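# Raise and pin the stand's post, then place the block

## Task

Pull the spring pin's knob to free the stand's post, lift the post three holes higher (7.6 cm) and push the pin back in to lock it. The post must never drop or land hard while unpinned, because it sinks unless something holds it. Then take the wooden block out of the tote and set it wholly on the stand's top plate. At the end the tote has to sit on the work bench with nothing of it hanging past the edge. One robot or both may be used, but neither may tip over or be left leaning.

## Robot and tools

Robots: r1 and r2 are identical Hello Robot Stretch 4 units. Each has an omni-wheel base (rim within 0.23 m of its origin), a lift on a mast, a forward-reaching arm, a three-axis wrist and a five-finger hand. The robots do not coordinate: each carries on regardless of the other. Two robots pressing on each other (including one hand gripping the other's fingers) ends the task; once bases touch, a few more millimetres of driving is a hard press. Objects touching robots do not count. Equal base commands can differ by up to about 3 cm per metre, which matters when both carry one load.

Frames: every robot reports in its own base frame (metres; origin on the floor under the base centre, x forward, y left, z up). hand_pose is the hand point in that frame and may be slightly wrong. base_odometry is in the frame the base had at the start, heading in rad (left positive, -3.142 to 3.142), counted from wheel turns, so slip looks like travel. Only camera images, lidar_m and wrist_depth_mm reveal where the robots are relative to each other.

move: arguments r1 and r2 (each optional; a robot left out gets nothing new), plus cameras and blocking. Per robot, give base and/or joints, optionally with speeds, pace and contact_limits, or end_of_arm alone. base is a relative offset from where the base last reported itself: translate_m (forward +, -2 to 2 m), strafe_m (left +, -2 to 2 m), rotate_rad (counter-clockwise +, -3.2 to 3.2). Only translate_m and strafe_m may be combined (straight-line drive, no turn). joints are absolute targets by name: lift_m 0 to 1.2 m; arm_m 0 to 0.55 m; wrist_yaw_rad -1.134 to 4.276 (0 forward, + left, 3.14 folded back); wrist_pitch_rad -1.117 to 4.259 (0 level, 1.57 down); wrist_roll_rad -1.117 to 4.259 (0 palm up, 1.57 palm to robot's right, 3.14 palm down); hand_little, hand_ring, hand_middle, hand_index, hand_thumb_bend each -1 closed to +1 open; hand_thumb_turn +1 beside palm, -1 in front of palm; hand_force_limit (-1 to 1, about 0 to 10 N fingertip, 15 N for thumb motors) and hand_speed (-0.96 to 1; full speed from +0.48) are settings. Joint targets past range are clipped; other bad values are refused. pace is slow, default, fast or max; speeds overrides top speed per wrist/lift/arm key. contact_limits (0 lightest to 1, default 0.5) applies only to arm_m, lift_m, translate_m, strafe_m, rotate_rad, placed beside its own command; a base limit persists until the next base command. end_of_arm "enable_torque" revives limp wrist motors. Actions last at most 15 s; moves time out at 14 s. blocking true (default) returns when everything rests; false returns in about 0.5 s while motion continues, and later moves replace only the targets they name. A joint or base left out after a motion may still push toward its old target.

wait(seconds 0 to 10, cameras) lets time pass and returns state, early if a running move ends. stop brakes every running motion on both robots and holds; it can also re-brake slack wheels. zoom_image(camera, region [x0,y0,x1,y1], max 504 by 504 px) enlarges the latest image of a camera. show_instructions shows the reference image (the hand diagram). finished_scene ends the run; the result must hold without help.

Result lines: "move" lists each robot sent motion with done or its worst status. base_status and joint_status: done, moving, off_target (rested short, may still push), contact_stop (held back, goes slack), time_out (target dropped), limit_stop_at_own_body, limit_stop_at_tilt (lean over 6 degrees; lift, arm, wheels go slack), torque_fault. Any uncommanded stop or refused call cancels your later move/wait/finished_scene calls in that reply. "as last shown" robots were not commanded and repeat earlier lines. on_its_own reports slack/holding joints and unusual servo currents. lidar_m: 12 distances in 30-degree sectors, 1st ahead then counter-clockwise (4th left, 7th behind, 10th right); "-" means nothing or nearer than 0.25 m. wrist_depth_mm: 7x7 grid of depths 100 to 2000 mm. motor_effort in percent (peak in brackets), servo_current in mA; a raised wrist_pitch_rad reading or peak hints at a load. turned_by_wheels vs turned_by_imu differing by over about 0.1 rad per move means a hit or slip. base_tilt in degrees with fixed error up to 3.

Hand: hand point 0.045 m ahead of the palm; +z along straight fingers (reaching 0.06 to 0.07 m past it), +y out of the palm, +x away from the thumb. Thumb turned in front (-1) lets fingers wrap objects about 0.035 to 0.065 m thick, or handles down to 0.025 m. Each finger motor moves only when its target changes by 0.002 or more; closing stops at hand_force_limit, then locks (holds at least 15 N). Use hand_speed -0.94 or lower for a gentle grip. hand_stopped_by lists little, ring, middle, index, thumb_bend, thumb_turn as moving, target, force, stalled or fault; <motor>_load_n near 0 after grasping means the grip is lost. Start values: hand_force_limit 0, hand_speed -0.8. The wrist camera under the palm heel can collide.

Cautions: lift holding the post unpinned must never let it fall; a slack lift springs back several cm. With a load, keep lift_m contact limit at 0.15+ (1 kg) or 0.3+ (2 kg). Avoid turning or driving with over 1 kg in hand and arm_m above 0.2, especially fast; steady hand pushes can tip the robot. Avoid self-collision: hand over base with lift below about 0.25 (0.45 pointing down), wrist tilted up while rolled, yaw+pitch below about -1.1, or yaw above 3.4 with arm out. Lift speed above 0.2 m slows the base. Don't drop things, slam, or hit fixed objects hard.

Each tool is called after "Emit:" as name([rows], argument=value, ...), one row to a line, values as JSON.

Reference images:

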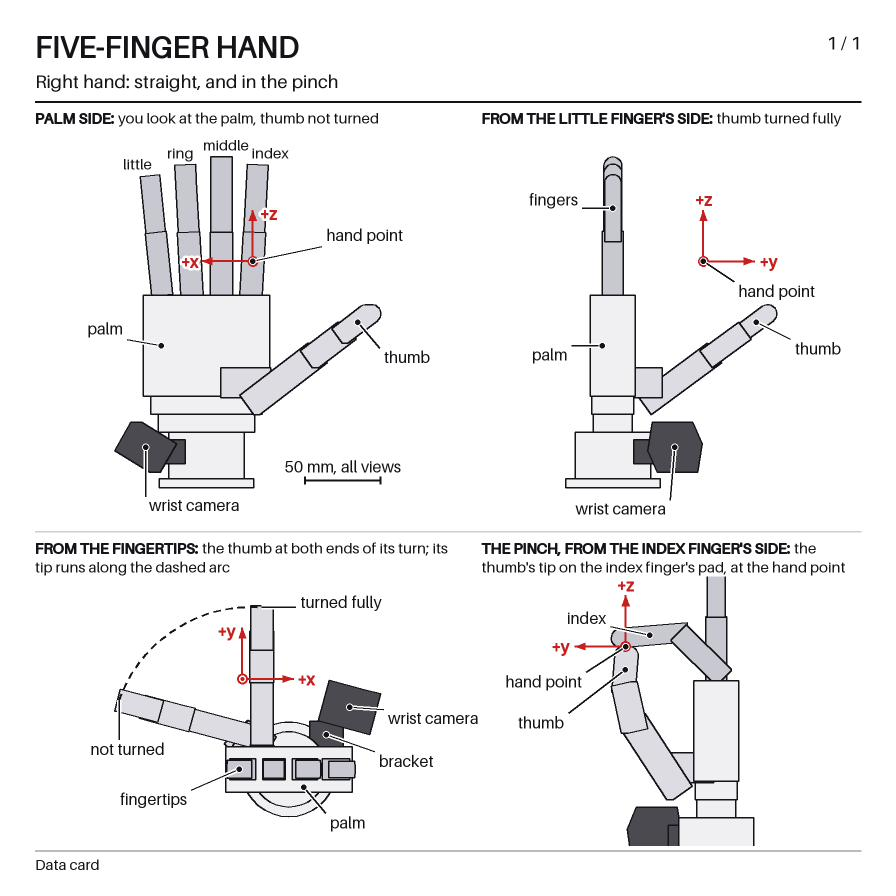

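## Session

Emit:
move()

Scene clock: 0.00 s.
r1.base_odometry: x=+0.000 y=+0.000 heading=+0.000
r1.turned_by_wheels: +0.000
r1.turned_by_imu: +0.000
r1.base_tilt: forward=+0.0 right=-0.8
r1.lidar_m: 2.01 1.10 1.11 1.36 5.07 1.54 0.95 0.82 0.87 1.04 1.98 3.66
r1.base_status: not commanded
r1.joint_positions: lift_m=+0.152 arm_m=+0.002 wrist_yaw_rad=+3.109 wrist_pitch_rad=+0.003 wrist_roll_rad=+0.000 hand_little=+1.000 hand_ring=+1.000 hand_middle=+1.000 hand_index=+1.000 hand_thumb_turn=+1.000 hand_thumb_bend=+1.000 hand_force_limit=+0.000 hand_speed=-0.800
r1.joint_status: not commanded
r1.measured_speeds: all 0
r1.hand_stopped_by: target,target,target,target,target,target
r1.little_load_n: 0.0
r1.ring_load_n: 0.0
r1.middle_load_n: 0.0
r1.index_load_n: 0.0
r1.thumb_bend_load_n: 0.0
r1.thumb_turn_load_n: 0.0
r1.motor_effort: lift_m=+20 arm_m=-4 wheel_0=+0 wheel_1=-1 wheel_2=+1
r1.servo_current: wrist_yaw_rad=46 wrist_pitch_rad=39 wrist_roll_rad=33
r1.hand_pose: x=-0.0442 y=+0.1254 z=+0.3898 quat_wxyz=(-0.491, -0.492, +0.509, +0.507) (m; r1's base frame)
r1.wrist_depth_mm: 142 143 - - - - - / - 142 - - - - - / - 138 177 - - - - / 114 141 213 - - - - / 141 - - - - - - / 228 - - - 1281 1397 - / 217 854 - - - - -
r2.base_odometry: x=+0.000 y=+0.000 heading=+0.000
r2.turned_by_wheels: +0.000
r2.turned_by_imu: +0.000
r2.base_tilt: forward=-0.1 right=-0.8
r2.lidar_m: 3.47 3.76 1.17 0.95 1.29 4.26 1.57 1.16 1.08 1.16 1.62 3.31
r2.base_status: not commanded
r2.joint_positions: lift_m=+0.238 arm_m=+0.002 wrist_yaw_rad=+3.148 wrist_pitch_rad=+0.004 wrist_roll_rad=+0.000 hand_little=+1.000 hand_ring=+1.000 hand_middle=+1.000 hand_index=+1.000 hand_thumb_turn=+1.000 hand_thumb_bend=+1.000 hand_force_limit=+0.000 hand_speed=-0.800
r2.joint_status: not commanded
r2.measured_speeds: all 0
r2.hand_stopped_by: target,target,target,target,target,target
r2.little_load_n: 0.0
r2.ring_load_n: 0.0
r2.middle_load_n: 0.0
r2.index_load_n: 0.0
r2.thumb_bend_load_n: 0.0
r2.thumb_turn_load_n: 0.0
r2.motor_effort: lift_m=+19 arm_m=-5 wheel_0=-1 wheel_1=+1 wheel_2=+0
r2.servo_current: wrist_yaw_rad=46 wrist_pitch_rad=59 wrist_roll_rad=39
r2.hand_pose: x=-0.0491 y=+0.1169 z=+0.4758 quat_wxyz=(-0.501, -0.503, +0.499, +0.497) (m; r2's base frame)
r2.wrist_depth_mm: - 131 - - - - - / - 133 170 - - - - / 114 135 211 - - - - / 136 154 - - - - - / - - 1808 - - - - / 1098 1118 130 131 - - - / 917 - - - - - 946
pictures: r1_head_camera, r1_head_left_camera, r1_head_right_camera, r1_wrist_camera, r2_head_camera, r2_head_left_camera, r2_head_right_camera, r2_wrist_camera

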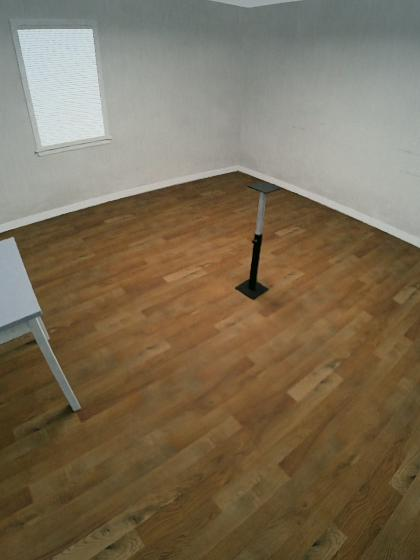

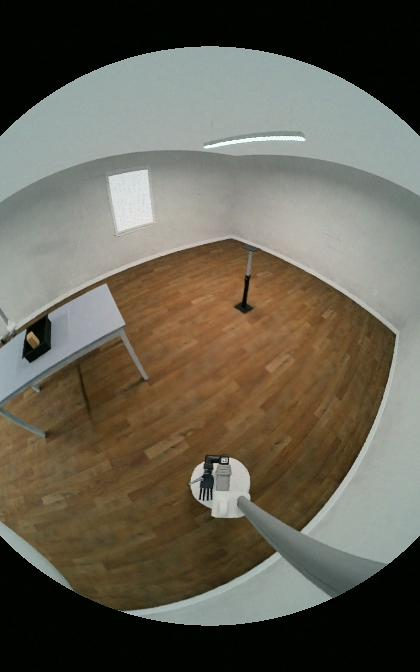

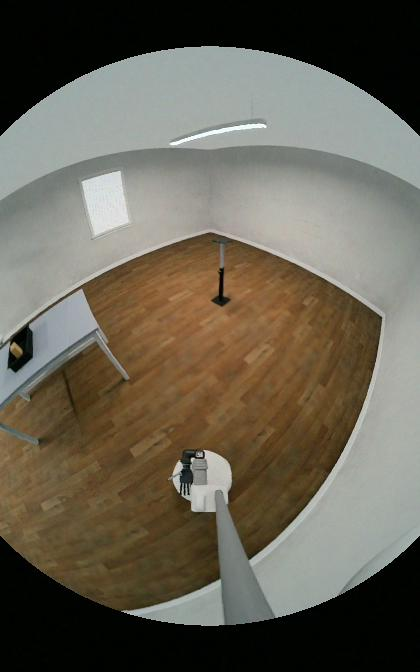

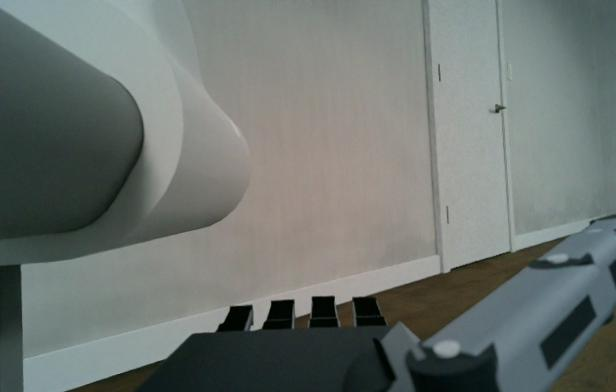

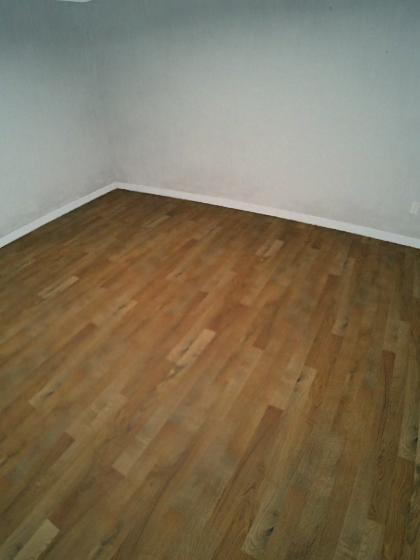

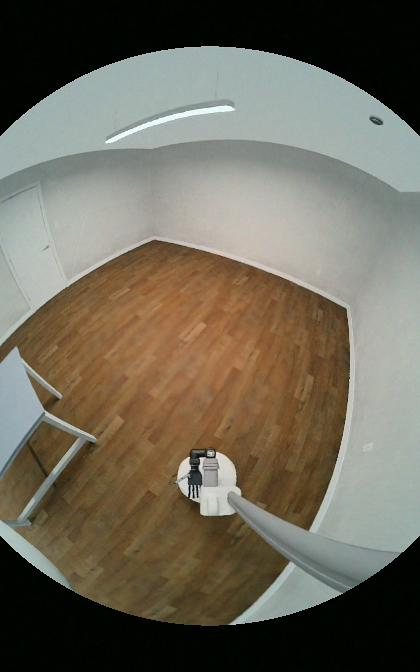

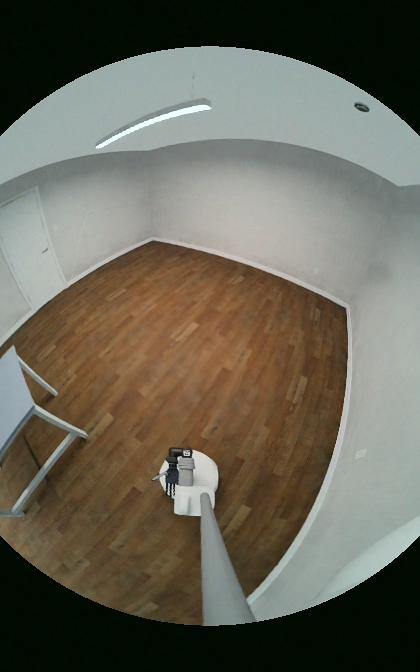

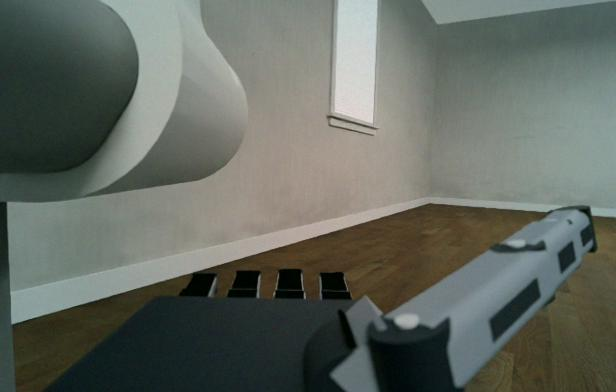

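Emit:
zoom_image(camera="r1_head_camera", region=[200, 160, 320, 320])

Emit:
zoom_image(camera="r1_head_left_camera", region=[0, 270, 160, 450])

Scaled by 3.150 from the camera's 420x560 image, which has a finer 1200x1600 frame.

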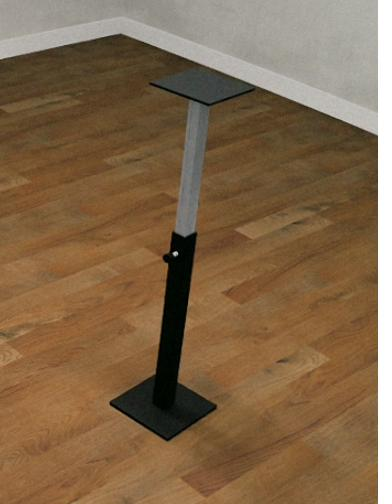

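Scaled by 2.800 from the camera's 420x672 image, which has a finer 600x960 frame.

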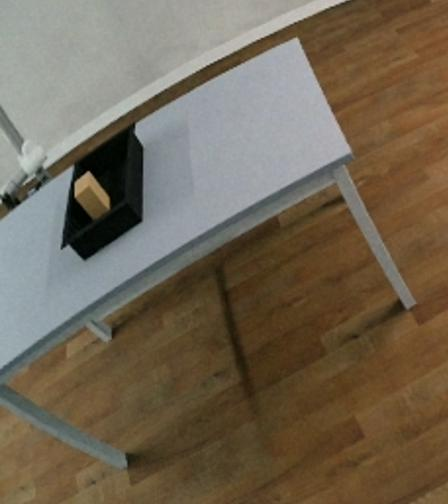

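Emit:
zoom_image(camera="r1_head_camera", region=[235, 215, 275, 265])

Emit:
move(r1={"base": {"translate_m": 0.9, "strafe_m": -0.15}}, r2={"base": {"rotate_rad": 2.6}}, cameras=["r1_head_camera", "r2_head_camera", "r2_head_left_camera", "r2_head_right_camera"])

Scaled by 10.080 from the camera's 420x560 image, which has a finer 1200x1600 frame.

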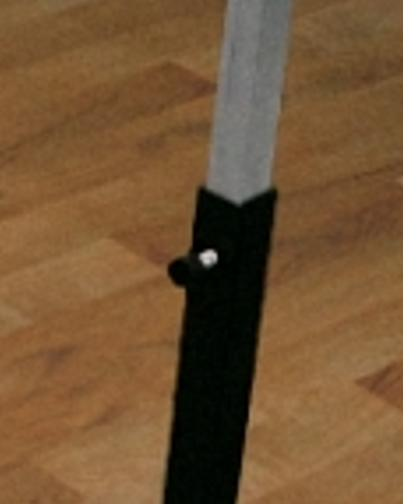

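Scene clock: 84.80 s.
move: r1 done; r2 done
r1.base_odometry: x=+0.900 y=-0.150 heading=+0.000
r1.turned_by_wheels: +0.000
r1.turned_by_imu: +0.002
r1.base_tilt: forward=+0.1 right=-0.9
r1.lidar_m: 1.08 3.27 1.14 0.85 1.28 2.61 1.59 1.42 1.43 1.75 2.94 2.97
r1.base_status: done
r1.joint_positions: lift_m=+0.152 arm_m=+0.002 wrist_yaw_rad=+3.109 wrist_pitch_rad=+0.003 wrist_roll_rad=+0.000 hand_little=+1.000 hand_ring=+1.000 hand_middle=+1.000 hand_index=+1.000 hand_thumb_turn=+1.000 hand_thumb_bend=+1.000 hand_force_limit=+0.000 hand_speed=-0.800
r1.joint_status: not commanded
r1.measured_speeds: all 0
r1.hand_stopped_by: target,target,target,target,target,target
r1.little_load_n: 0.0
r1.ring_load_n: 0.0
r1.middle_load_n: 0.0
r1.index_load_n: 0.0
r1.thumb_bend_load_n: 0.0
r1.thumb_turn_load_n: 0.0
r1.motor_effort: lift_m=+20(21) arm_m=-4(5) wheel_0=+3(9) wheel_1=+2(7) wheel_2=+0(11)
r1.servo_current: wrist_yaw_rad=33(72) wrist_pitch_rad=33(52) wrist_roll_rad=26(39)
r1.hand_pose: x=-0.0442 y=+0.1254 z=+0.3898 quat_wxyz=(-0.491, -0.492, +0.509, +0.507) (m; r1's base frame)
r1.wrist_depth_mm: 142 143 - - - - - / - 142 - - - - - / - 135 208 - - - - / 116 141 217 - - - - / 141 158 - - - - - / - 1336 1397 1499 1430 1397 - / 904 960 - - - - -
r2.base_odometry: x=+0.000 y=+0.000 heading=+2.599
r2.turned_by_wheels: +2.599
r2.turned_by_imu: +2.560
r2.base_tilt: forward=-0.2 right=-0.8
r2.lidar_m: 4.48 1.60 1.15 1.09 1.14 1.58 3.37 3.44 3.80 1.23 0.93 1.26
r2.base_status: done
r2.joint_positions: lift_m=+0.238 arm_m=+0.002 wrist_yaw_rad=+3.148 wrist_pitch_rad=+0.004 wrist_roll_rad=+0.000 hand_little=+1.000 hand_ring=+1.000 hand_middle=+1.000 hand_index=+1.000 hand_thumb_turn=+1.000 hand_thumb_bend=+1.000 hand_force_limit=+0.000 hand_speed=-0.800
r2.joint_status: not commanded
r2.measured_speeds: all 0
r2.hand_stopped_by: target,target,target,target,target,target
r2.little_load_n: 0.0
r2.ring_load_n: 0.0
r2.middle_load_n: 0.0
r2.index_load_n: 0.0
r2.thumb_bend_load_n: 0.0
r2.thumb_turn_load_n: 0.0
r2.motor_effort: lift_m=+19(19) arm_m=-4(5) wheel_0=-6(14) wheel_1=-2(9) wheel_2=-3(14)
r2.servo_current: wrist_yaw_rad=33(65) wrist_pitch_rad=46(65) wrist_roll_rad=33(59)
r2.hand_pose: x=-0.0491 y=+0.1169 z=+0.4758 quat_wxyz=(-0.501, -0.503, +0.499, +0.497) (m; r2's base frame)
r2.wrist_depth_mm: - 132 - - - - - / - 134 194 - - - - / 118 136 229 - - - - / - - - - - - - / 1921 1983 - - - - - / 1205 1205 130 131 - - - / 917 - - - - - 931
pictures: r1_head_camera, r2_head_camera, r2_head_left_camera, r2_head_right_camera

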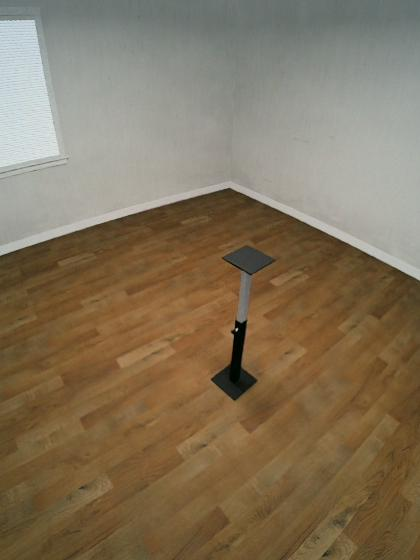

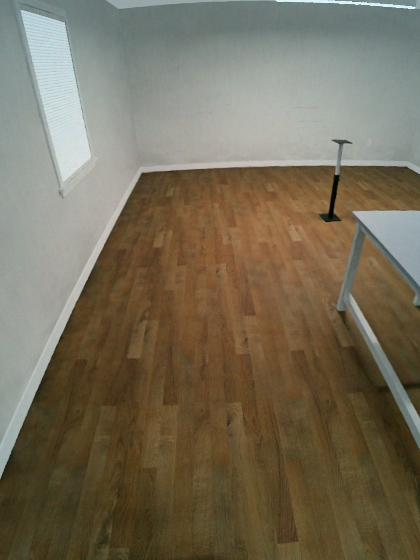

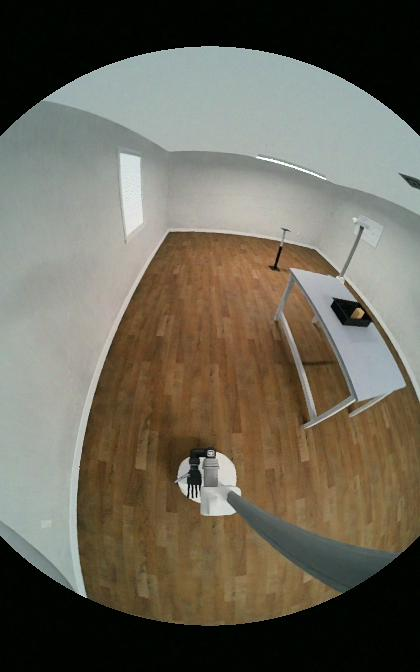

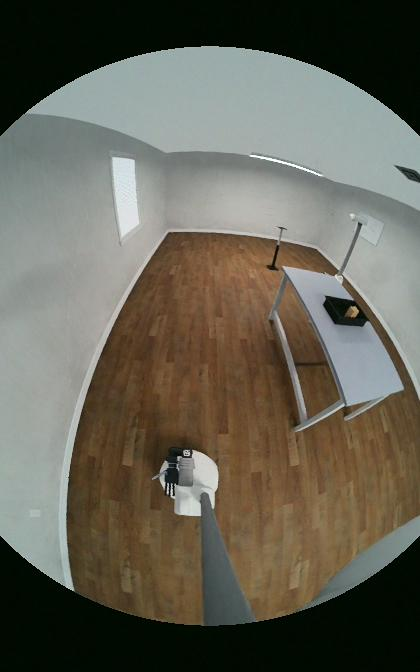

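Emit:
zoom_image(camera="r1_head_camera", region=[205, 240, 285, 400])

Emit:
zoom_image(camera="r2_head_left_camera", region=[250, 200, 420, 430])

Emit:
zoom_image(camera="r1_head_camera", region=[220, 305, 260, 345])

Scaled by 3.150 from the camera's 420x560 image, which has a finer 1200x1600 frame.

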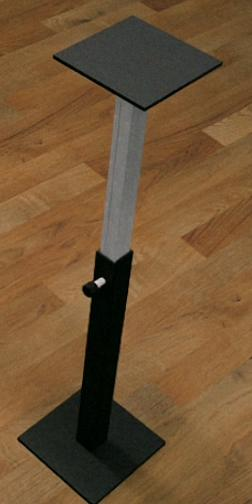

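Scaled by 2.191 from the camera's 420x672 image, which has a finer 600x960 frame.

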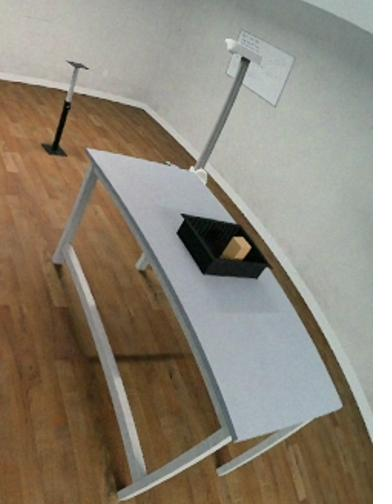

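Scaled by 12.600 from the camera's 420x560 image, which has a finer 1200x1600 frame.

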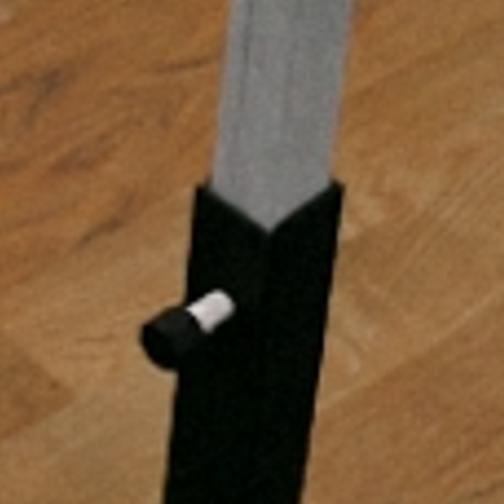

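Emit:
move(r1={"joints": {"lift_m": 0.53, "wrist_yaw_rad": 0.0, "wrist_roll_rad": 1.57}, "pace": "fast"}, r2={"base": {"translate_m": 2.0}, "pace": "fast"}, cameras=["r1_head_camera", "r1_wrist_camera", "r2_head_camera"])

Scene clock: 218.30 s.
move: r1 done; r2 done
r1.base_odometry: x=+0.900 y=-0.150 heading=+0.000
r1.turned_by_wheels: +0.000
r1.turned_by_imu: +0.004
r1.base_tilt: forward=+0.1 right=-0.9
r1.lidar_m: 1.08 3.24 1.15 0.83 1.27 2.63 1.59 1.44 1.44 1.75 2.95 2.96
r1.base_status: not commanded
r1.joint_positions: lift_m=+0.530 arm_m=+0.002 wrist_yaw_rad=+0.003 wrist_pitch_rad=+0.003 wrist_roll_rad=+1.568 hand_little=+1.000 hand_ring=+1.000 hand_middle=+1.000 hand_index=+1.000 hand_thumb_turn=+1.000 hand_thumb_bend=+1.000 hand_force_limit=+0.000 hand_speed=-0.800
r1.joint_status: all done
r1.measured_speeds: all 0
r1.hand_stopped_by: target,target,target,target,target,target
r1.little_load_n: 0.0
r1.ring_load_n: 0.0
r1.middle_load_n: 0.0
r1.index_load_n: 0.0
r1.thumb_bend_load_n: 0.0
r1.thumb_turn_load_n: 0.0
r1.motor_effort: lift_m=+22(33) arm_m=-4(5) wheel_0=+3(3) wheel_1=+2(3) wheel_2=+0(1)
r1.servo_current: wrist_yaw_rad=39(124) wrist_pitch_rad=52(59) wrist_roll_rad=26(85)
r1.hand_pose: x=+0.3952 y=-0.1471 z=+0.6767 quat_wxyz=(+0.000, +0.708, +0.002, +0.706) (m; r1's base frame)
r1.wrist_depth_mm: - - - - - 1464 960 / - - - - - 1430 976 / - - - - - 1499 991 / - - - - - 1464 1098 / - - - - - 1537 - / - - - - - 1808 - / - - - - - - -
r2.base_odometry: x=-1.713 y=+1.032 heading=+2.600
r2.turned_by_wheels: +0.001
r2.turned_by_imu: -0.002
r2.base_tilt: forward=+0.0 right=-0.7
r2.lidar_m: 3.45 1.56 1.16 1.12 1.17 1.59 - 1.24 0.91 0.88 1.85 1.86
r2.base_status: done
r2.joint_positions: lift_m=+0.238 arm_m=+0.002 wrist_yaw_rad=+3.148 wrist_pitch_rad=+0.004 wrist_roll_rad=+0.000 hand_little=+1.000 hand_ring=+1.000 hand_middle=+1.000 hand_index=+1.000 hand_thumb_turn=+1.000 hand_thumb_bend=+1.000 hand_force_limit=+0.000 hand_speed=-0.800
r2.joint_status: not commanded
r2.measured_speeds: all 0
r2.hand_stopped_by: target,target,target,target,target,target
r2.little_load_n: 0.0
r2.ring_load_n: 0.0
r2.middle_load_n: 0.0
r2.index_load_n: 0.0
r2.thumb_bend_load_n: 0.0
r2.thumb_turn_load_n: 0.0
r2.motor_effort: lift_m=+19(19) arm_m=-4(5) wheel_0=+3(14) wheel_1=+1(10) wheel_2=+2(18)
r2.servo_current: wrist_yaw_rad=46(59) wrist_pitch_rad=52(65) wrist_roll_rad=33(59)
r2.hand_pose: x=-0.0491 y=+0.1169 z=+0.4758 quat_wxyz=(-0.501, -0.503, +0.499, +0.497) (m; r2's base frame)
r2.wrist_depth_mm: - 132 - - - - - / - 135 194 - - - - / 117 136 227 - - - - / 1661 - - - - - - / 1708 1983 - - - - - / 1182 1205 130 131 - - - / 904 - - - - - 931
pictures: r1_head_camera, r1_wrist_camera, r2_head_camera
camera_calibration:
r1_wrist_camera: T_world_to_cam=[[0.0182029, 0.0501661, -0.998575, 0.703421], [0.0466655, 0.997609, 0.0509683, 0.0959426], [0.998745, -0.0475267, 0.0158184, -0.254318], [0, 0, 0, 1]] pos_world=[0.236717, -0.143088, 0.701551]

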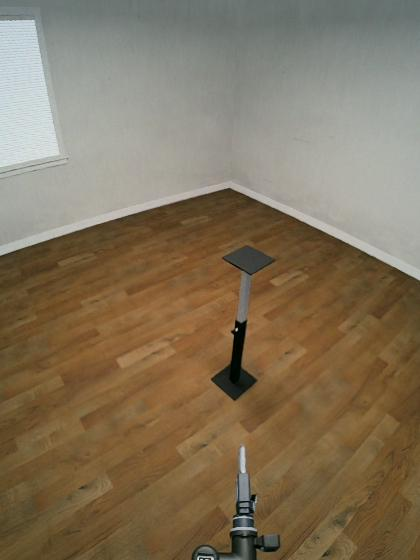

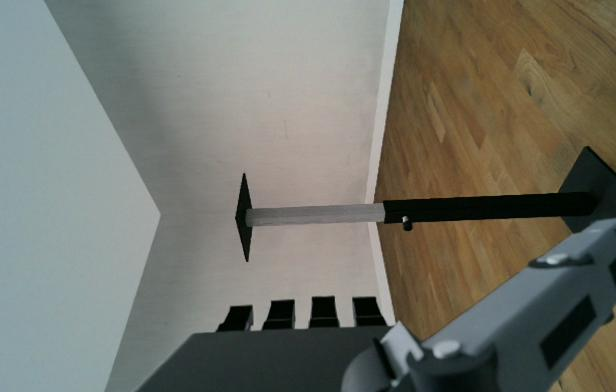

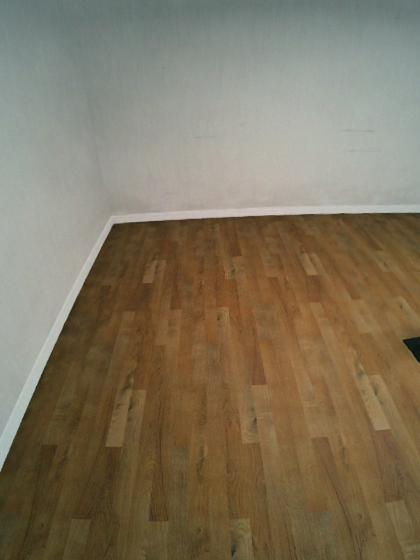

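Emit:
move(r1={"base": {"translate_m": 0.65, "strafe_m": -0.47}, "joints": {"lift_m": 0.628}}, r2={"base": {"translate_m": 0.3, "strafe_m": -1.1}, "joints": {"lift_m": 0.3}}, cameras=["r2_head_camera", "r2_head_right_camera"])

Emit:
move(r1={"base": {"rotate_rad": 0.794}}, cameras=["r1_head_camera", "r1_wrist_camera", "r1_head_right_camera"])

Scene clock: 248.97 s.
move: r1 done; r2 done
r1.base_odometry: x=+1.550 y=-0.620 heading=+0.000
r1.turned_by_wheels: +0.000
r1.turned_by_imu: +0.003
r1.base_tilt: forward=+0.1 right=-0.9
r1.lidar_m: 2.64 0.53 3.10 1.10 1.47 2.91 1.81 1.61 1.63 1.99 2.17 2.18
r1.base_status: done
r1.joint_positions: lift_m=+0.628 arm_m=+0.002 wrist_yaw_rad=+0.003 wrist_pitch_rad=+0.003 wrist_roll_rad=+1.568 hand_little=+1.000 hand_ring=+1.000 hand_middle=+1.000 hand_index=+1.000 hand_thumb_turn=+1.000 hand_thumb_bend=+1.000 hand_force_limit=+0.000 hand_speed=-0.800
r1.joint_status: all done
r1.measured_speeds: all 0
r1.hand_stopped_by: target,target,target,target,target,target
r1.little_load_n: 0.0
r1.ring_load_n: 0.0
r1.middle_load_n: 0.0
r1.index_load_n: 0.0
r1.thumb_bend_load_n: 0.0
r1.thumb_turn_load_n: 0.0
r1.motor_effort: lift_m=+22(27) arm_m=-4(5) wheel_0=+1(11) wheel_1=-2(7) wheel_2=-1(10)
r1.servo_current: wrist_yaw_rad=72(72) wrist_pitch_rad=33(52) wrist_roll_rad=39(46)
r1.hand_pose: x=+0.3952 y=-0.1471 z=+0.7747 quat_wxyz=(+0.000, +0.708, +0.002, +0.706) (m; r1's base frame)
r1.wrist_depth_mm: - - - - - 1537 1118 / - - - - - 1661 1098 / - - - - - 1661 1138 / - - - - - 1756 1138 / - - - - - 1708 1255 / - - - - - - - / - - - - - - -
r2.base_odometry: x=-1.403 y=+2.128 heading=+2.600
r2.turned_by_wheels: +0.000
r2.turned_by_imu: -0.005
r2.base_tilt: forward=-0.1 right=-0.7
r2.lidar_m: 0.99 3.18 2.29 2.21 2.30 0.48 0.45 0.47 0.66 2.53 1.13 1.01
r2.base_status: done
r2.joint_positions: lift_m=+0.300 arm_m=+0.002 wrist_yaw_rad=+3.148 wrist_pitch_rad=+0.004 wrist_roll_rad=+0.000 hand_little=+1.000 hand_ring=+1.000 hand_middle=+1.000 hand_index=+1.000 hand_thumb_turn=+1.000 hand_thumb_bend=+1.000 hand_force_limit=+0.000 hand_speed=-0.800
r2.joint_status: all done
r2.measured_speeds: all 0
r2.hand_stopped_by: target,target,target,target,target,target
r2.little_load_n: 0.0
r2.ring_load_n: 0.0
r2.middle_load_n: 0.0
r2.index_load_n: 0.0
r2.thumb_bend_load_n: 0.0
r2.thumb_turn_load_n: 0.0
r2.motor_effort: lift_m=+21(26) arm_m=-4(5) wheel_0=+5(15) wheel_1=-3(11) wheel_2=-3(14)
r2.servo_current: wrist_yaw_rad=39(52) wrist_pitch_rad=59(65) wrist_roll_rad=33(59)
r2.hand_pose: x=-0.0491 y=+0.1169 z=+0.5374 quat_wxyz=(-0.501, -0.503, +0.499, +0.497) (m; r2's base frame)
r2.wrist_depth_mm: - 132 - - - - - / - 135 191 - - - - / 120 136 226 - - - - / - - - - - - - / - - - - - - - / 1366 1366 130 131 - - - / 1025 - - - - - 1060
pictures: r2_head_camera, r2_head_right_camera

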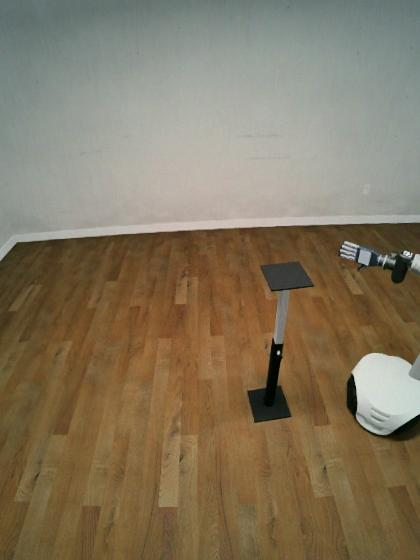

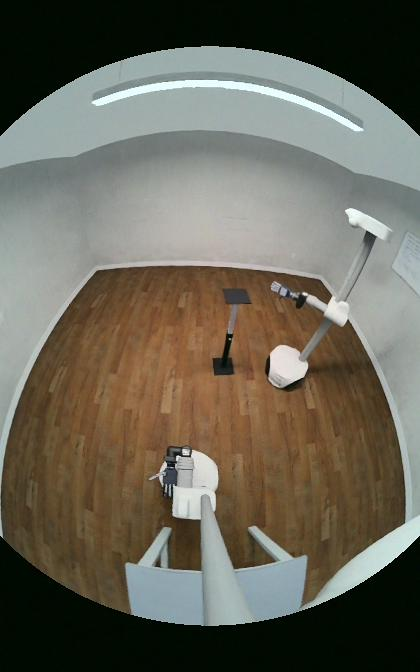

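Scene clock: 250.53 s.
move: r1 done
r1.base_odometry: x=+1.550 y=-0.620 heading=+0.794
r1.turned_by_wheels: +0.794
r1.turned_by_imu: +0.800
r1.base_tilt: forward=+0.1 right=-0.9
r1.lidar_m: 0.53 1.10 1.12 2.02 2.13 1.64 1.59 1.73 2.25 2.19 2.32 0.53
r1.base_status: done
r1.joint_positions: lift_m=+0.628 arm_m=+0.002 wrist_yaw_rad=+0.002 wrist_pitch_rad=+0.003 wrist_roll_rad=+1.568 hand_little=+1.000 hand_ring=+1.000 hand_middle=+1.000 hand_index=+1.000 hand_thumb_turn=+1.000 hand_thumb_bend=+1.000 hand_force_limit=+0.000 hand_speed=-0.800
r1.joint_status: not commanded
r1.measured_speeds: all 0
r1.hand_stopped_by: target,target,target,target,target,target
r1.little_load_n: 0.0
r1.ring_load_n: 0.0
r1.middle_load_n: 0.0
r1.index_load_n: 0.0
r1.thumb_bend_load_n: 0.0
r1.thumb_turn_load_n: 0.0
r1.motor_effort: lift_m=+22(22) arm_m=-4(5) wheel_0=-3(7) wheel_1=+0(9) wheel_2=+0(9)
r1.servo_current: wrist_yaw_rad=39(72) wrist_pitch_rad=33(59) wrist_roll_rad=33(39)
r1.hand_pose: x=+0.3951 y=-0.1472 z=+0.7747 quat_wxyz=(+0.000, +0.708, +0.002, +0.706) (m; r1's base frame)
r1.wrist_depth_mm: - - - - - 1618 1138 / - - - - - 1661 1138 / - - - - - 1661 1138 / - - - - - 1708 1182 / - - - - - 1708 - / - - - - - - - / - - - - - - -
r2: as last shown
r2.turned_by_imu: +0.000
r2.base_tilt: forward=-0.2 right=-0.7
r2.lidar_m: 0.99 3.18 2.28 2.19 2.31 0.47 0.44 0.48 0.67 2.53 1.12 1.00
r2.motor_effort: lift_m=+21(21) arm_m=-4(5) wheel_0=+5(6) wheel_1=-3(3) wheel_2=-2(3)
r2.servo_current: wrist_yaw_rad=39(52) wrist_pitch_rad=46(59) wrist_roll_rad=46(52)
r2.wrist_depth_mm: - 132 - - - - - / - 135 191 - - - - / 120 136 227 - - - - / - - - - - - - / - - - - - - - / 1336 1336 130 131 - - - / 1042 - - - - - 1060
pictures: r1_head_camera, r1_head_right_camera, r1_wrist_camera
camera_calibration:
r1_wrist_camera: T_world_to_cam=[[0.0182404, 0.0502521, -0.99857, 0.801283], [0.0473606, 0.997572, 0.0510669, 0.0907052], [0.998711, -0.0482243, 0.0158161, -0.255861], [0, 0, 0, 1]] pos_world=[0.23662, -0.14309, 0.799552]

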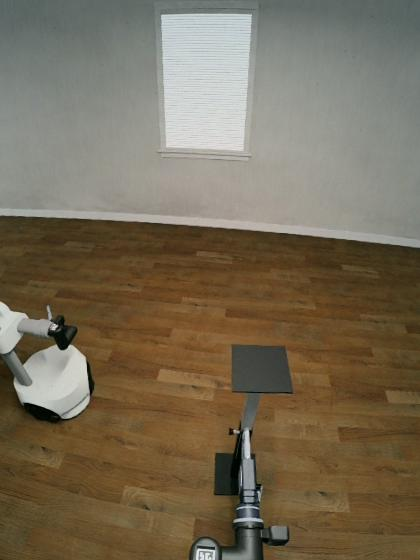

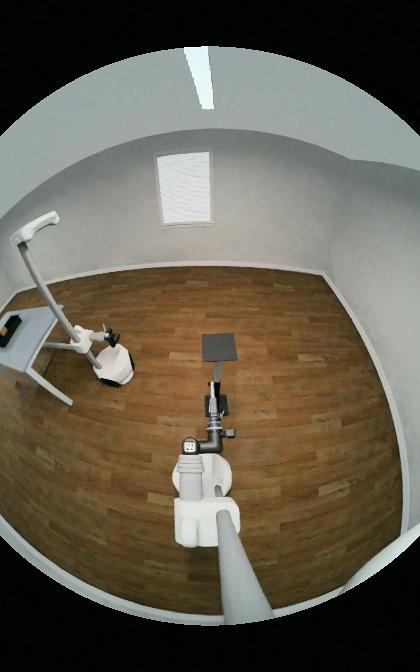

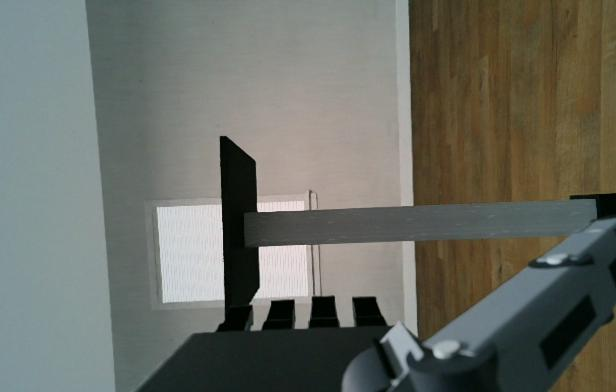

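Emit:
move(r1={"joints": {"lift_m": 0.635, "arm_m": 0.17}}, r2={"joints": {"wrist_yaw_rad": 1.57, "wrist_roll_rad": 1.57}}, cameras=["r1_head_camera", "r1_wrist_camera", "r2_head_camera", "r2_wrist_camera"])

Emit:
zoom_image(camera="r2_head_camera", region=[240, 250, 330, 430])

Emit:
zoom_image(camera="r1_head_camera", region=[190, 330, 310, 500])

Scene clock: 311.30 s.
move: r1 done; r2 done
r1.base_odometry: x=+1.550 y=-0.620 heading=+0.794
r1.turned_by_wheels: +0.000
r1.turned_by_imu: +0.002
r1.base_tilt: forward=+0.0 right=-0.8
r1.lidar_m: 0.58 1.11 1.10 2.02 2.14 1.64 1.60 1.72 2.25 2.19 2.34 0.55
r1.base_status: not commanded
r1.joint_positions: lift_m=+0.635 arm_m=+0.170 wrist_yaw_rad=+0.002 wrist_pitch_rad=+0.003 wrist_roll_rad=+1.568 hand_little=+1.000 hand_ring=+1.000 hand_middle=+1.000 hand_index=+1.000 hand_thumb_turn=+1.000 hand_thumb_bend=+1.000 hand_force_limit=+0.000 hand_speed=-0.800
r1.joint_status: all done
r1.measured_speeds: all 0
r1.hand_stopped_by: target,target,target,target,target,target
r1.little_load_n: 0.0
r1.ring_load_n: 0.0
r1.middle_load_n: 0.0
r1.index_load_n: 0.0
r1.thumb_bend_load_n: 0.0
r1.thumb_turn_load_n: 0.0
r1.motor_effort: lift_m=+23(30) arm_m=+6(8) wheel_0=-3(3) wheel_1=+0(1) wheel_2=+0(1)
r1.servo_current: wrist_yaw_rad=46(59) wrist_pitch_rad=52(52) wrist_roll_rad=33(39)
r1.hand_pose: x=+0.5624 y=-0.1472 z=+0.7817 quat_wxyz=(+0.000, +0.708, +0.002, +0.706) (m; r1's base frame)
r1.wrist_depth_mm: - - - - - 1661 1118 / - - - - - 1618 1098 / - 171 233 - - 1708 1160 / - 168 224 - - 1576 1078 / - 165 202 202 202 201 - / - - 206 - - - - / - - - - - - -
r2.base_odometry: x=-1.403 y=+2.128 heading=+2.600
r2.turned_by_wheels: +0.000
r2.turned_by_imu: -0.001
r2.base_tilt: forward=-0.1 right=-0.7
r2.lidar_m: 0.99 3.19 2.29 2.20 2.32 0.47 0.46 0.47 0.66 2.53 1.12 0.98
r2.base_status: not commanded
r2.joint_positions: lift_m=+0.300 arm_m=+0.002 wrist_yaw_rad=+1.572 wrist_pitch_rad=+0.004 wrist_roll_rad=+1.567 hand_little=+1.000 hand_ring=+1.000 hand_middle=+1.000 hand_index=+1.000 hand_thumb_turn=+1.000 hand_thumb_bend=+1.000 hand_force_limit=+0.000 hand_speed=-0.800
r2.joint_status: all done
r2.measured_speeds: all 0
r2.hand_stopped_by: target,target,target,target,target,target
r2.little_load_n: 0.0
r2.ring_load_n: 0.0
r2.middle_load_n: 0.0
r2.index_load_n: 0.0
r2.thumb_bend_load_n: 0.0
r2.thumb_turn_load_n: 0.0
r2.motor_effort: lift_m=+21(21) arm_m=-4(4) wheel_0=+5(5) wheel_1=-3(3) wheel_2=-3(3)
r2.servo_current: wrist_yaw_rad=33(117) wrist_pitch_rad=59(59) wrist_roll_rad=33(117)
r2.hand_pose: x=+0.3208 y=+0.2214 z=+0.4466 quat_wxyz=(-0.498, +0.500, +0.502, +0.500) (m; r2's base frame)
r2.wrist_depth_mm: - - - - 1537 878 634 / - - - - 1537 878 640 / - - - - 1499 878 634 / - - - - 1499 866 627 / - - - - 1464 917 - / - - 130 131 - - - / - - - - - - -
pictures: r1_head_camera, r1_wrist_camera, r2_head_camera, r2_wrist_camera
camera_calibration:
r1_wrist_camera: T_world_to_cam=[[0.0182404, 0.0502521, -0.99857, 0.805221], [0.0473606, 0.997572, 0.0510669, 0.0824243], [0.998711, -0.0482243, 0.0158161, -0.423056], [0, 0, 0, 1]] pos_world=[0.40392, -0.14309, 0.806552]
r2_wrist_camera: T_world_to_cam=[[0.0208029, -0.0436862, -0.998829, 0.464385], [-0.998764, -0.046006, -0.0187894, 0.327809], [-0.0451313, 0.997985, -0.0445893, -0.0270338], [0, 0, 0, 1]] pos_world=[0.316523, 0.0623477, 0.468795]

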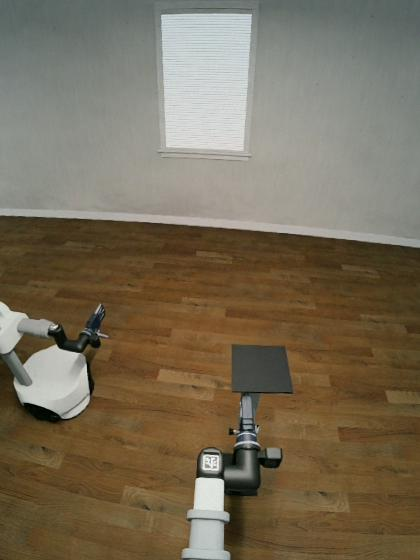

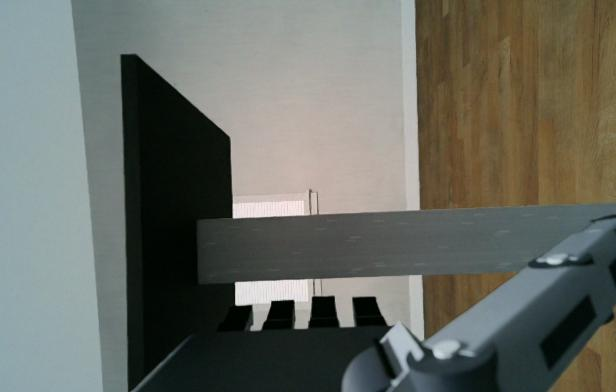

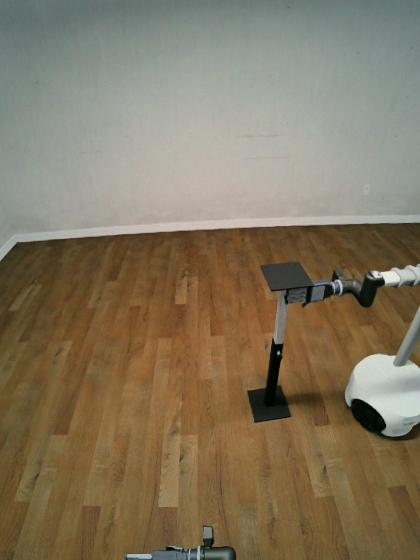

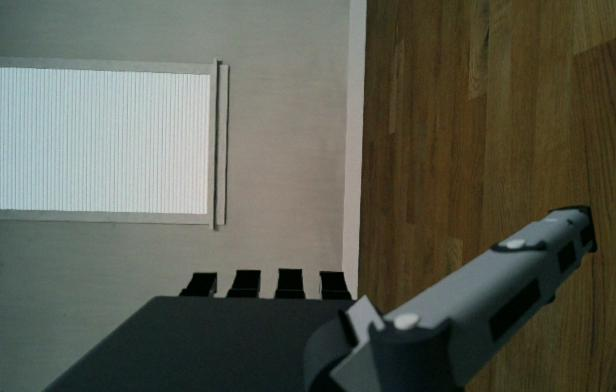

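Scaled by 2.800 from the camera's 420x560 image, which has a finer 1200x1600 frame.

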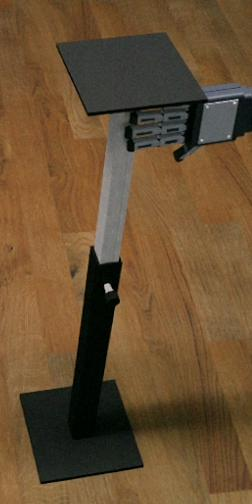

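Scaled by 2.965 from the camera's 420x560 image, which has a finer 1200x1600 frame.

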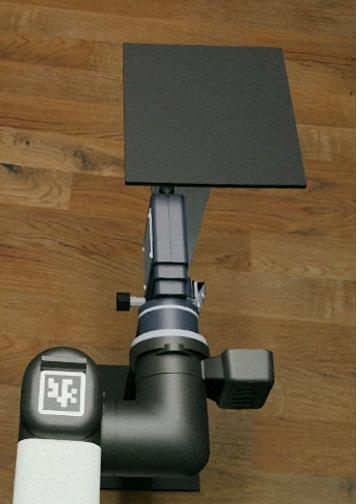

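Emit:
move(r1={"joints": {"arm_m": 0.247}, "pace": "slow", "contact_limits": {"arm_m": 0.0}}, r2={"base": {"rotate_rad": 0.045}, "joints": {"lift_m": 0.308}}, cameras=["r1_wrist_camera", "r1_head_camera", "r2_head_camera"])

Emit:
zoom_image(camera="r2_head_camera", region=[225, 380, 305, 430])

Emit:
move(r2={"base": {"translate_m": 0.30, "strafe_m": -0.54}}, cameras=["r2_wrist_camera", "r2_head_camera"])

Emit:
zoom_image(camera="r2_head_camera", region=[120, 250, 300, 500])

Scene clock: 380.43 s.
move: r1 done; r2 done
r1.base_odometry: x=+1.550 y=-0.620 heading=+0.794
r1.turned_by_wheels: +0.000
r1.turned_by_imu: +0.002
r1.base_tilt: forward=+0.1 right=-0.9
r1.lidar_m: 0.60 1.10 1.11 2.03 2.15 1.64 1.60 1.73 2.24 2.20 2.32 0.56
r1.base_status: not commanded
r1.joint_positions: lift_m=+0.635 arm_m=+0.247 wrist_yaw_rad=+0.002 wrist_pitch_rad=+0.003 wrist_roll_rad=+1.568 hand_little=+1.000 hand_ring=+1.000 hand_middle=+1.000 hand_index=+1.000 hand_thumb_turn=+1.000 hand_thumb_bend=+1.000 hand_force_limit=+0.000 hand_speed=-0.800
r1.joint_status: all done
r1.measured_speeds: all 0
r1.hand_stopped_by: target,target,target,target,target,target
r1.little_load_n: 0.0
r1.ring_load_n: 0.0
r1.middle_load_n: 0.0
r1.index_load_n: 0.0
r1.thumb_bend_load_n: 0.0
r1.thumb_turn_load_n: 0.0
r1.motor_effort: lift_m=+23(23) arm_m=+7(10) wheel_0=-3(3) wheel_1=+0(1) wheel_2=+0(1)
r1.servo_current: wrist_yaw_rad=39(65) wrist_pitch_rad=39(59) wrist_roll_rad=26(39)
r1.contact_limits: arm_m 0
r1.hand_pose: x=+0.6394 y=-0.1472 z=+0.7817 quat_wxyz=(+0.000, +0.708, +0.002, +0.706) (m; r1's base frame)
r1.wrist_depth_mm: - - - - - 1661 1098 / - 129 - - - 1576 1118 / - 146 - - - 1708 1138 / - 134 - - - 1708 1118 / - 124 129 129 128 128 - / - 128 128 128 127 - - / - 121 - - - - -
r2.base_odometry: x=-1.403 y=+2.129 heading=+2.644
r2.turned_by_wheels: +0.044
r2.turned_by_imu: +0.042
r2.base_tilt: forward=-0.1 right=-0.7
r2.lidar_m: 1.00 3.05 2.27 2.20 2.36 0.47 0.45 0.48 0.66 2.53 1.12 1.00
r2.base_status: done
r2.joint_positions: lift_m=+0.308 arm_m=+0.002 wrist_yaw_rad=+1.571 wrist_pitch_rad=+0.004 wrist_roll_rad=+1.567 hand_little=+1.000 hand_ring=+1.000 hand_middle=+1.000 hand_index=+1.000 hand_thumb_turn=+1.000 hand_thumb_bend=+1.000 hand_force_limit=+0.000 hand_speed=-0.800
r2.joint_status: all done
r2.measured_speeds: all 0
r2.hand_stopped_by: target,target,target,target,target,target
r2.little_load_n: 0.0
r2.ring_load_n: 0.0
r2.middle_load_n: 0.0
r2.index_load_n: 0.0
r2.thumb_bend_load_n: 0.0
r2.thumb_turn_load_n: 0.0
r2.motor_effort: lift_m=+21(25) arm_m=-4(5) wheel_0=-7(10) wheel_1=-1(8) wheel_2=-4(8)
r2.servo_current: wrist_yaw_rad=46(52) wrist_pitch_rad=52(65) wrist_roll_rad=52(52)
r2.hand_pose: x=+0.3210 y=+0.2214 z=+0.4546 quat_wxyz=(-0.498, +0.500, +0.502, +0.500) (m; r2's base frame)
r2.wrist_depth_mm: 1921 - - - 1618 904 647 / - - - - 1576 891 647 / - - - - 1537 891 647 / - - - - 1537 878 640 / - - - - 1464 931 - / - - 130 131 - - - / - - - - - - -
pictures: r1_head_camera, r1_wrist_camera, r2_head_camera
camera_calibration:
r1_wrist_camera: T_world_to_cam=[[0.0181469, 0.0504591, -0.998561, 0.803785], [0.047359, 0.997561, 0.0512692, 0.0786197], [0.998713, -0.0482213, 0.0157129, -0.499873], [0, 0, 0, 1]] pos_world=[0.48092, -0.143091, 0.806452]

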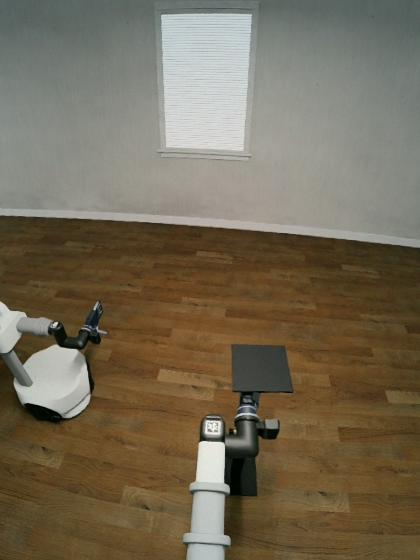

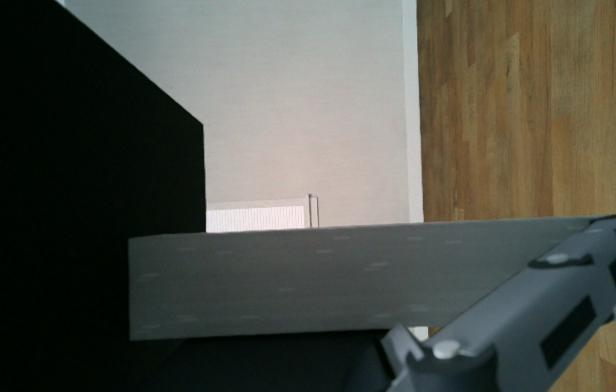

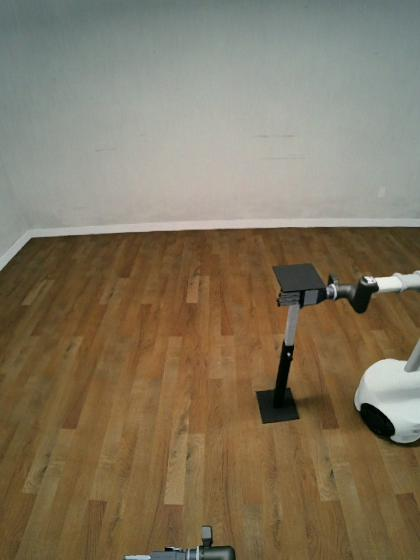

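Scaled by 6.300 from the camera's 420x560 image, which has a finer 1200x1600 frame.

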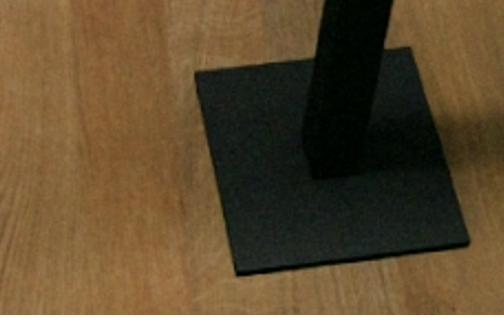

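Scene clock: 383.97 s.
move: r2 done
r1: as last shown
r1.turned_by_imu: +0.001
r1.lidar_m: 0.60 0.50 0.54 2.02 2.14 1.65 1.60 1.72 2.25 2.19 2.32 0.56
r1.thumb_bend_load_n: 0.5
r1.motor_effort: lift_m=+22(23) arm_m=+7(7) wheel_0=-3(3) wheel_1=+0(1) wheel_2=+1(1)
r1.servo_current: wrist_yaw_rad=46(72) wrist_pitch_rad=26(59) wrist_roll_rad=26(39)
r1.contact_limits: arm_m 0
r1.wrist_depth_mm: - - - - - 1618 1118 / - 129 - - - 1618 1118 / - 146 - - - 1708 1118 / - 134 - - - 1661 1138 / - 124 129 129 128 128 - / - 128 128 128 127 - - / - 121 - - - - -
r2.base_odometry: x=-1.408 y=+2.746 heading=+2.643
r2.turned_by_wheels: +0.000
r2.turned_by_imu: -0.002
r2.base_tilt: forward=-0.1 right=-0.7
r2.lidar_m: 0.56 0.68 2.80 2.74 1.08 0.81 0.77 2.76 2.07 1.99 0.63 0.53
r2.base_status: done
r2.joint_positions: lift_m=+0.308 arm_m=+0.002 wrist_yaw_rad=+1.571 wrist_pitch_rad=+0.004 wrist_roll_rad=+1.567 hand_little=+1.000 hand_ring=+1.000 hand_middle=+1.000 hand_index=+1.000 hand_thumb_turn=+1.000 hand_thumb_bend=+1.000 hand_force_limit=+0.000 hand_speed=-0.800
r2.joint_status: not commanded
r2.measured_speeds: all 0
r2.hand_stopped_by: target,target,target,target,target,target
r2.little_load_n: 0.0
r2.ring_load_n: 0.0
r2.middle_load_n: 0.0
r2.index_load_n: 0.0
r2.thumb_bend_load_n: 0.0
r2.thumb_turn_load_n: 0.0
r2.motor_effort: lift_m=+21(21) arm_m=-4(5) wheel_0=+3(14) wheel_1=-3(9) wheel_2=-4(13)
r2.servo_current: wrist_yaw_rad=39(59) wrist_pitch_rad=46(65) wrist_roll_rad=26(52)
r2.hand_pose: x=+0.3210 y=+0.2214 z=+0.4546 quat_wxyz=(-0.498, +0.500, +0.502, +0.500) (m; r2's base frame)
r2.wrist_depth_mm: - - - - 1618 904 640 / - - - - 1576 891 640 / - - - - 1537 878 640 / - - - - 1537 878 647 / - - - - 1499 946 - / - - 130 131 - - - / - - - - - - -
pictures: r2_head_camera, r2_wrist_camera
camera_calibration:
r2_wrist_camera: T_world_to_cam=[[0.0207782, -0.0436935, -0.998829, 0.472378], [-0.998788, -0.0455021, -0.0187869, 0.328031], [-0.044628, 0.998008, -0.044586, -0.0267366], [0, 0, 0, 1]] pos_world=[0.316625, 0.0622493, 0.476795]

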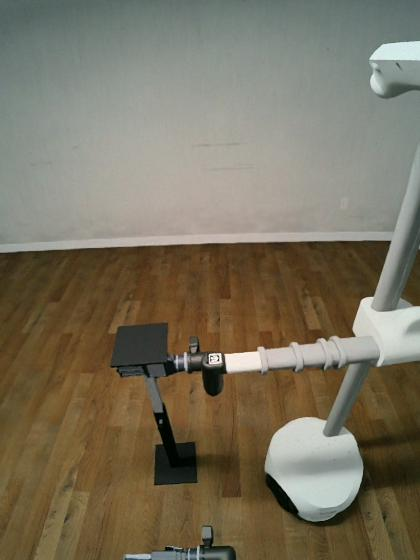

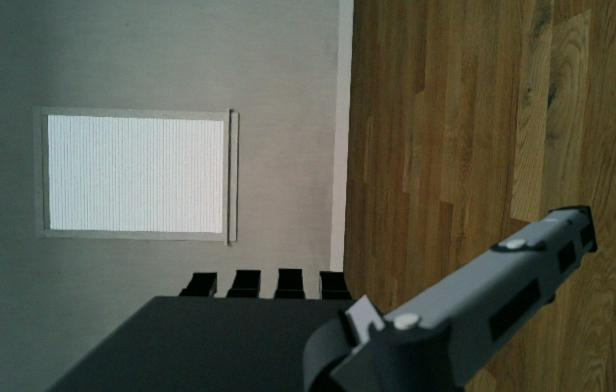

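Scaled by 2.016 from the camera's 420x560 image, which has a finer 1200x1600 frame.

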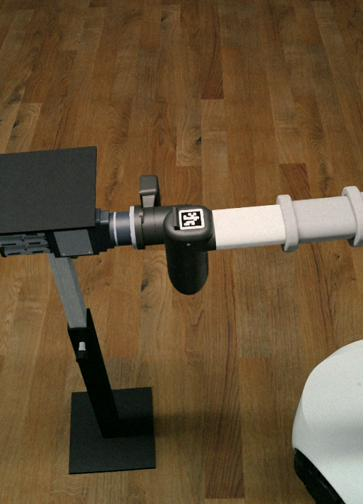

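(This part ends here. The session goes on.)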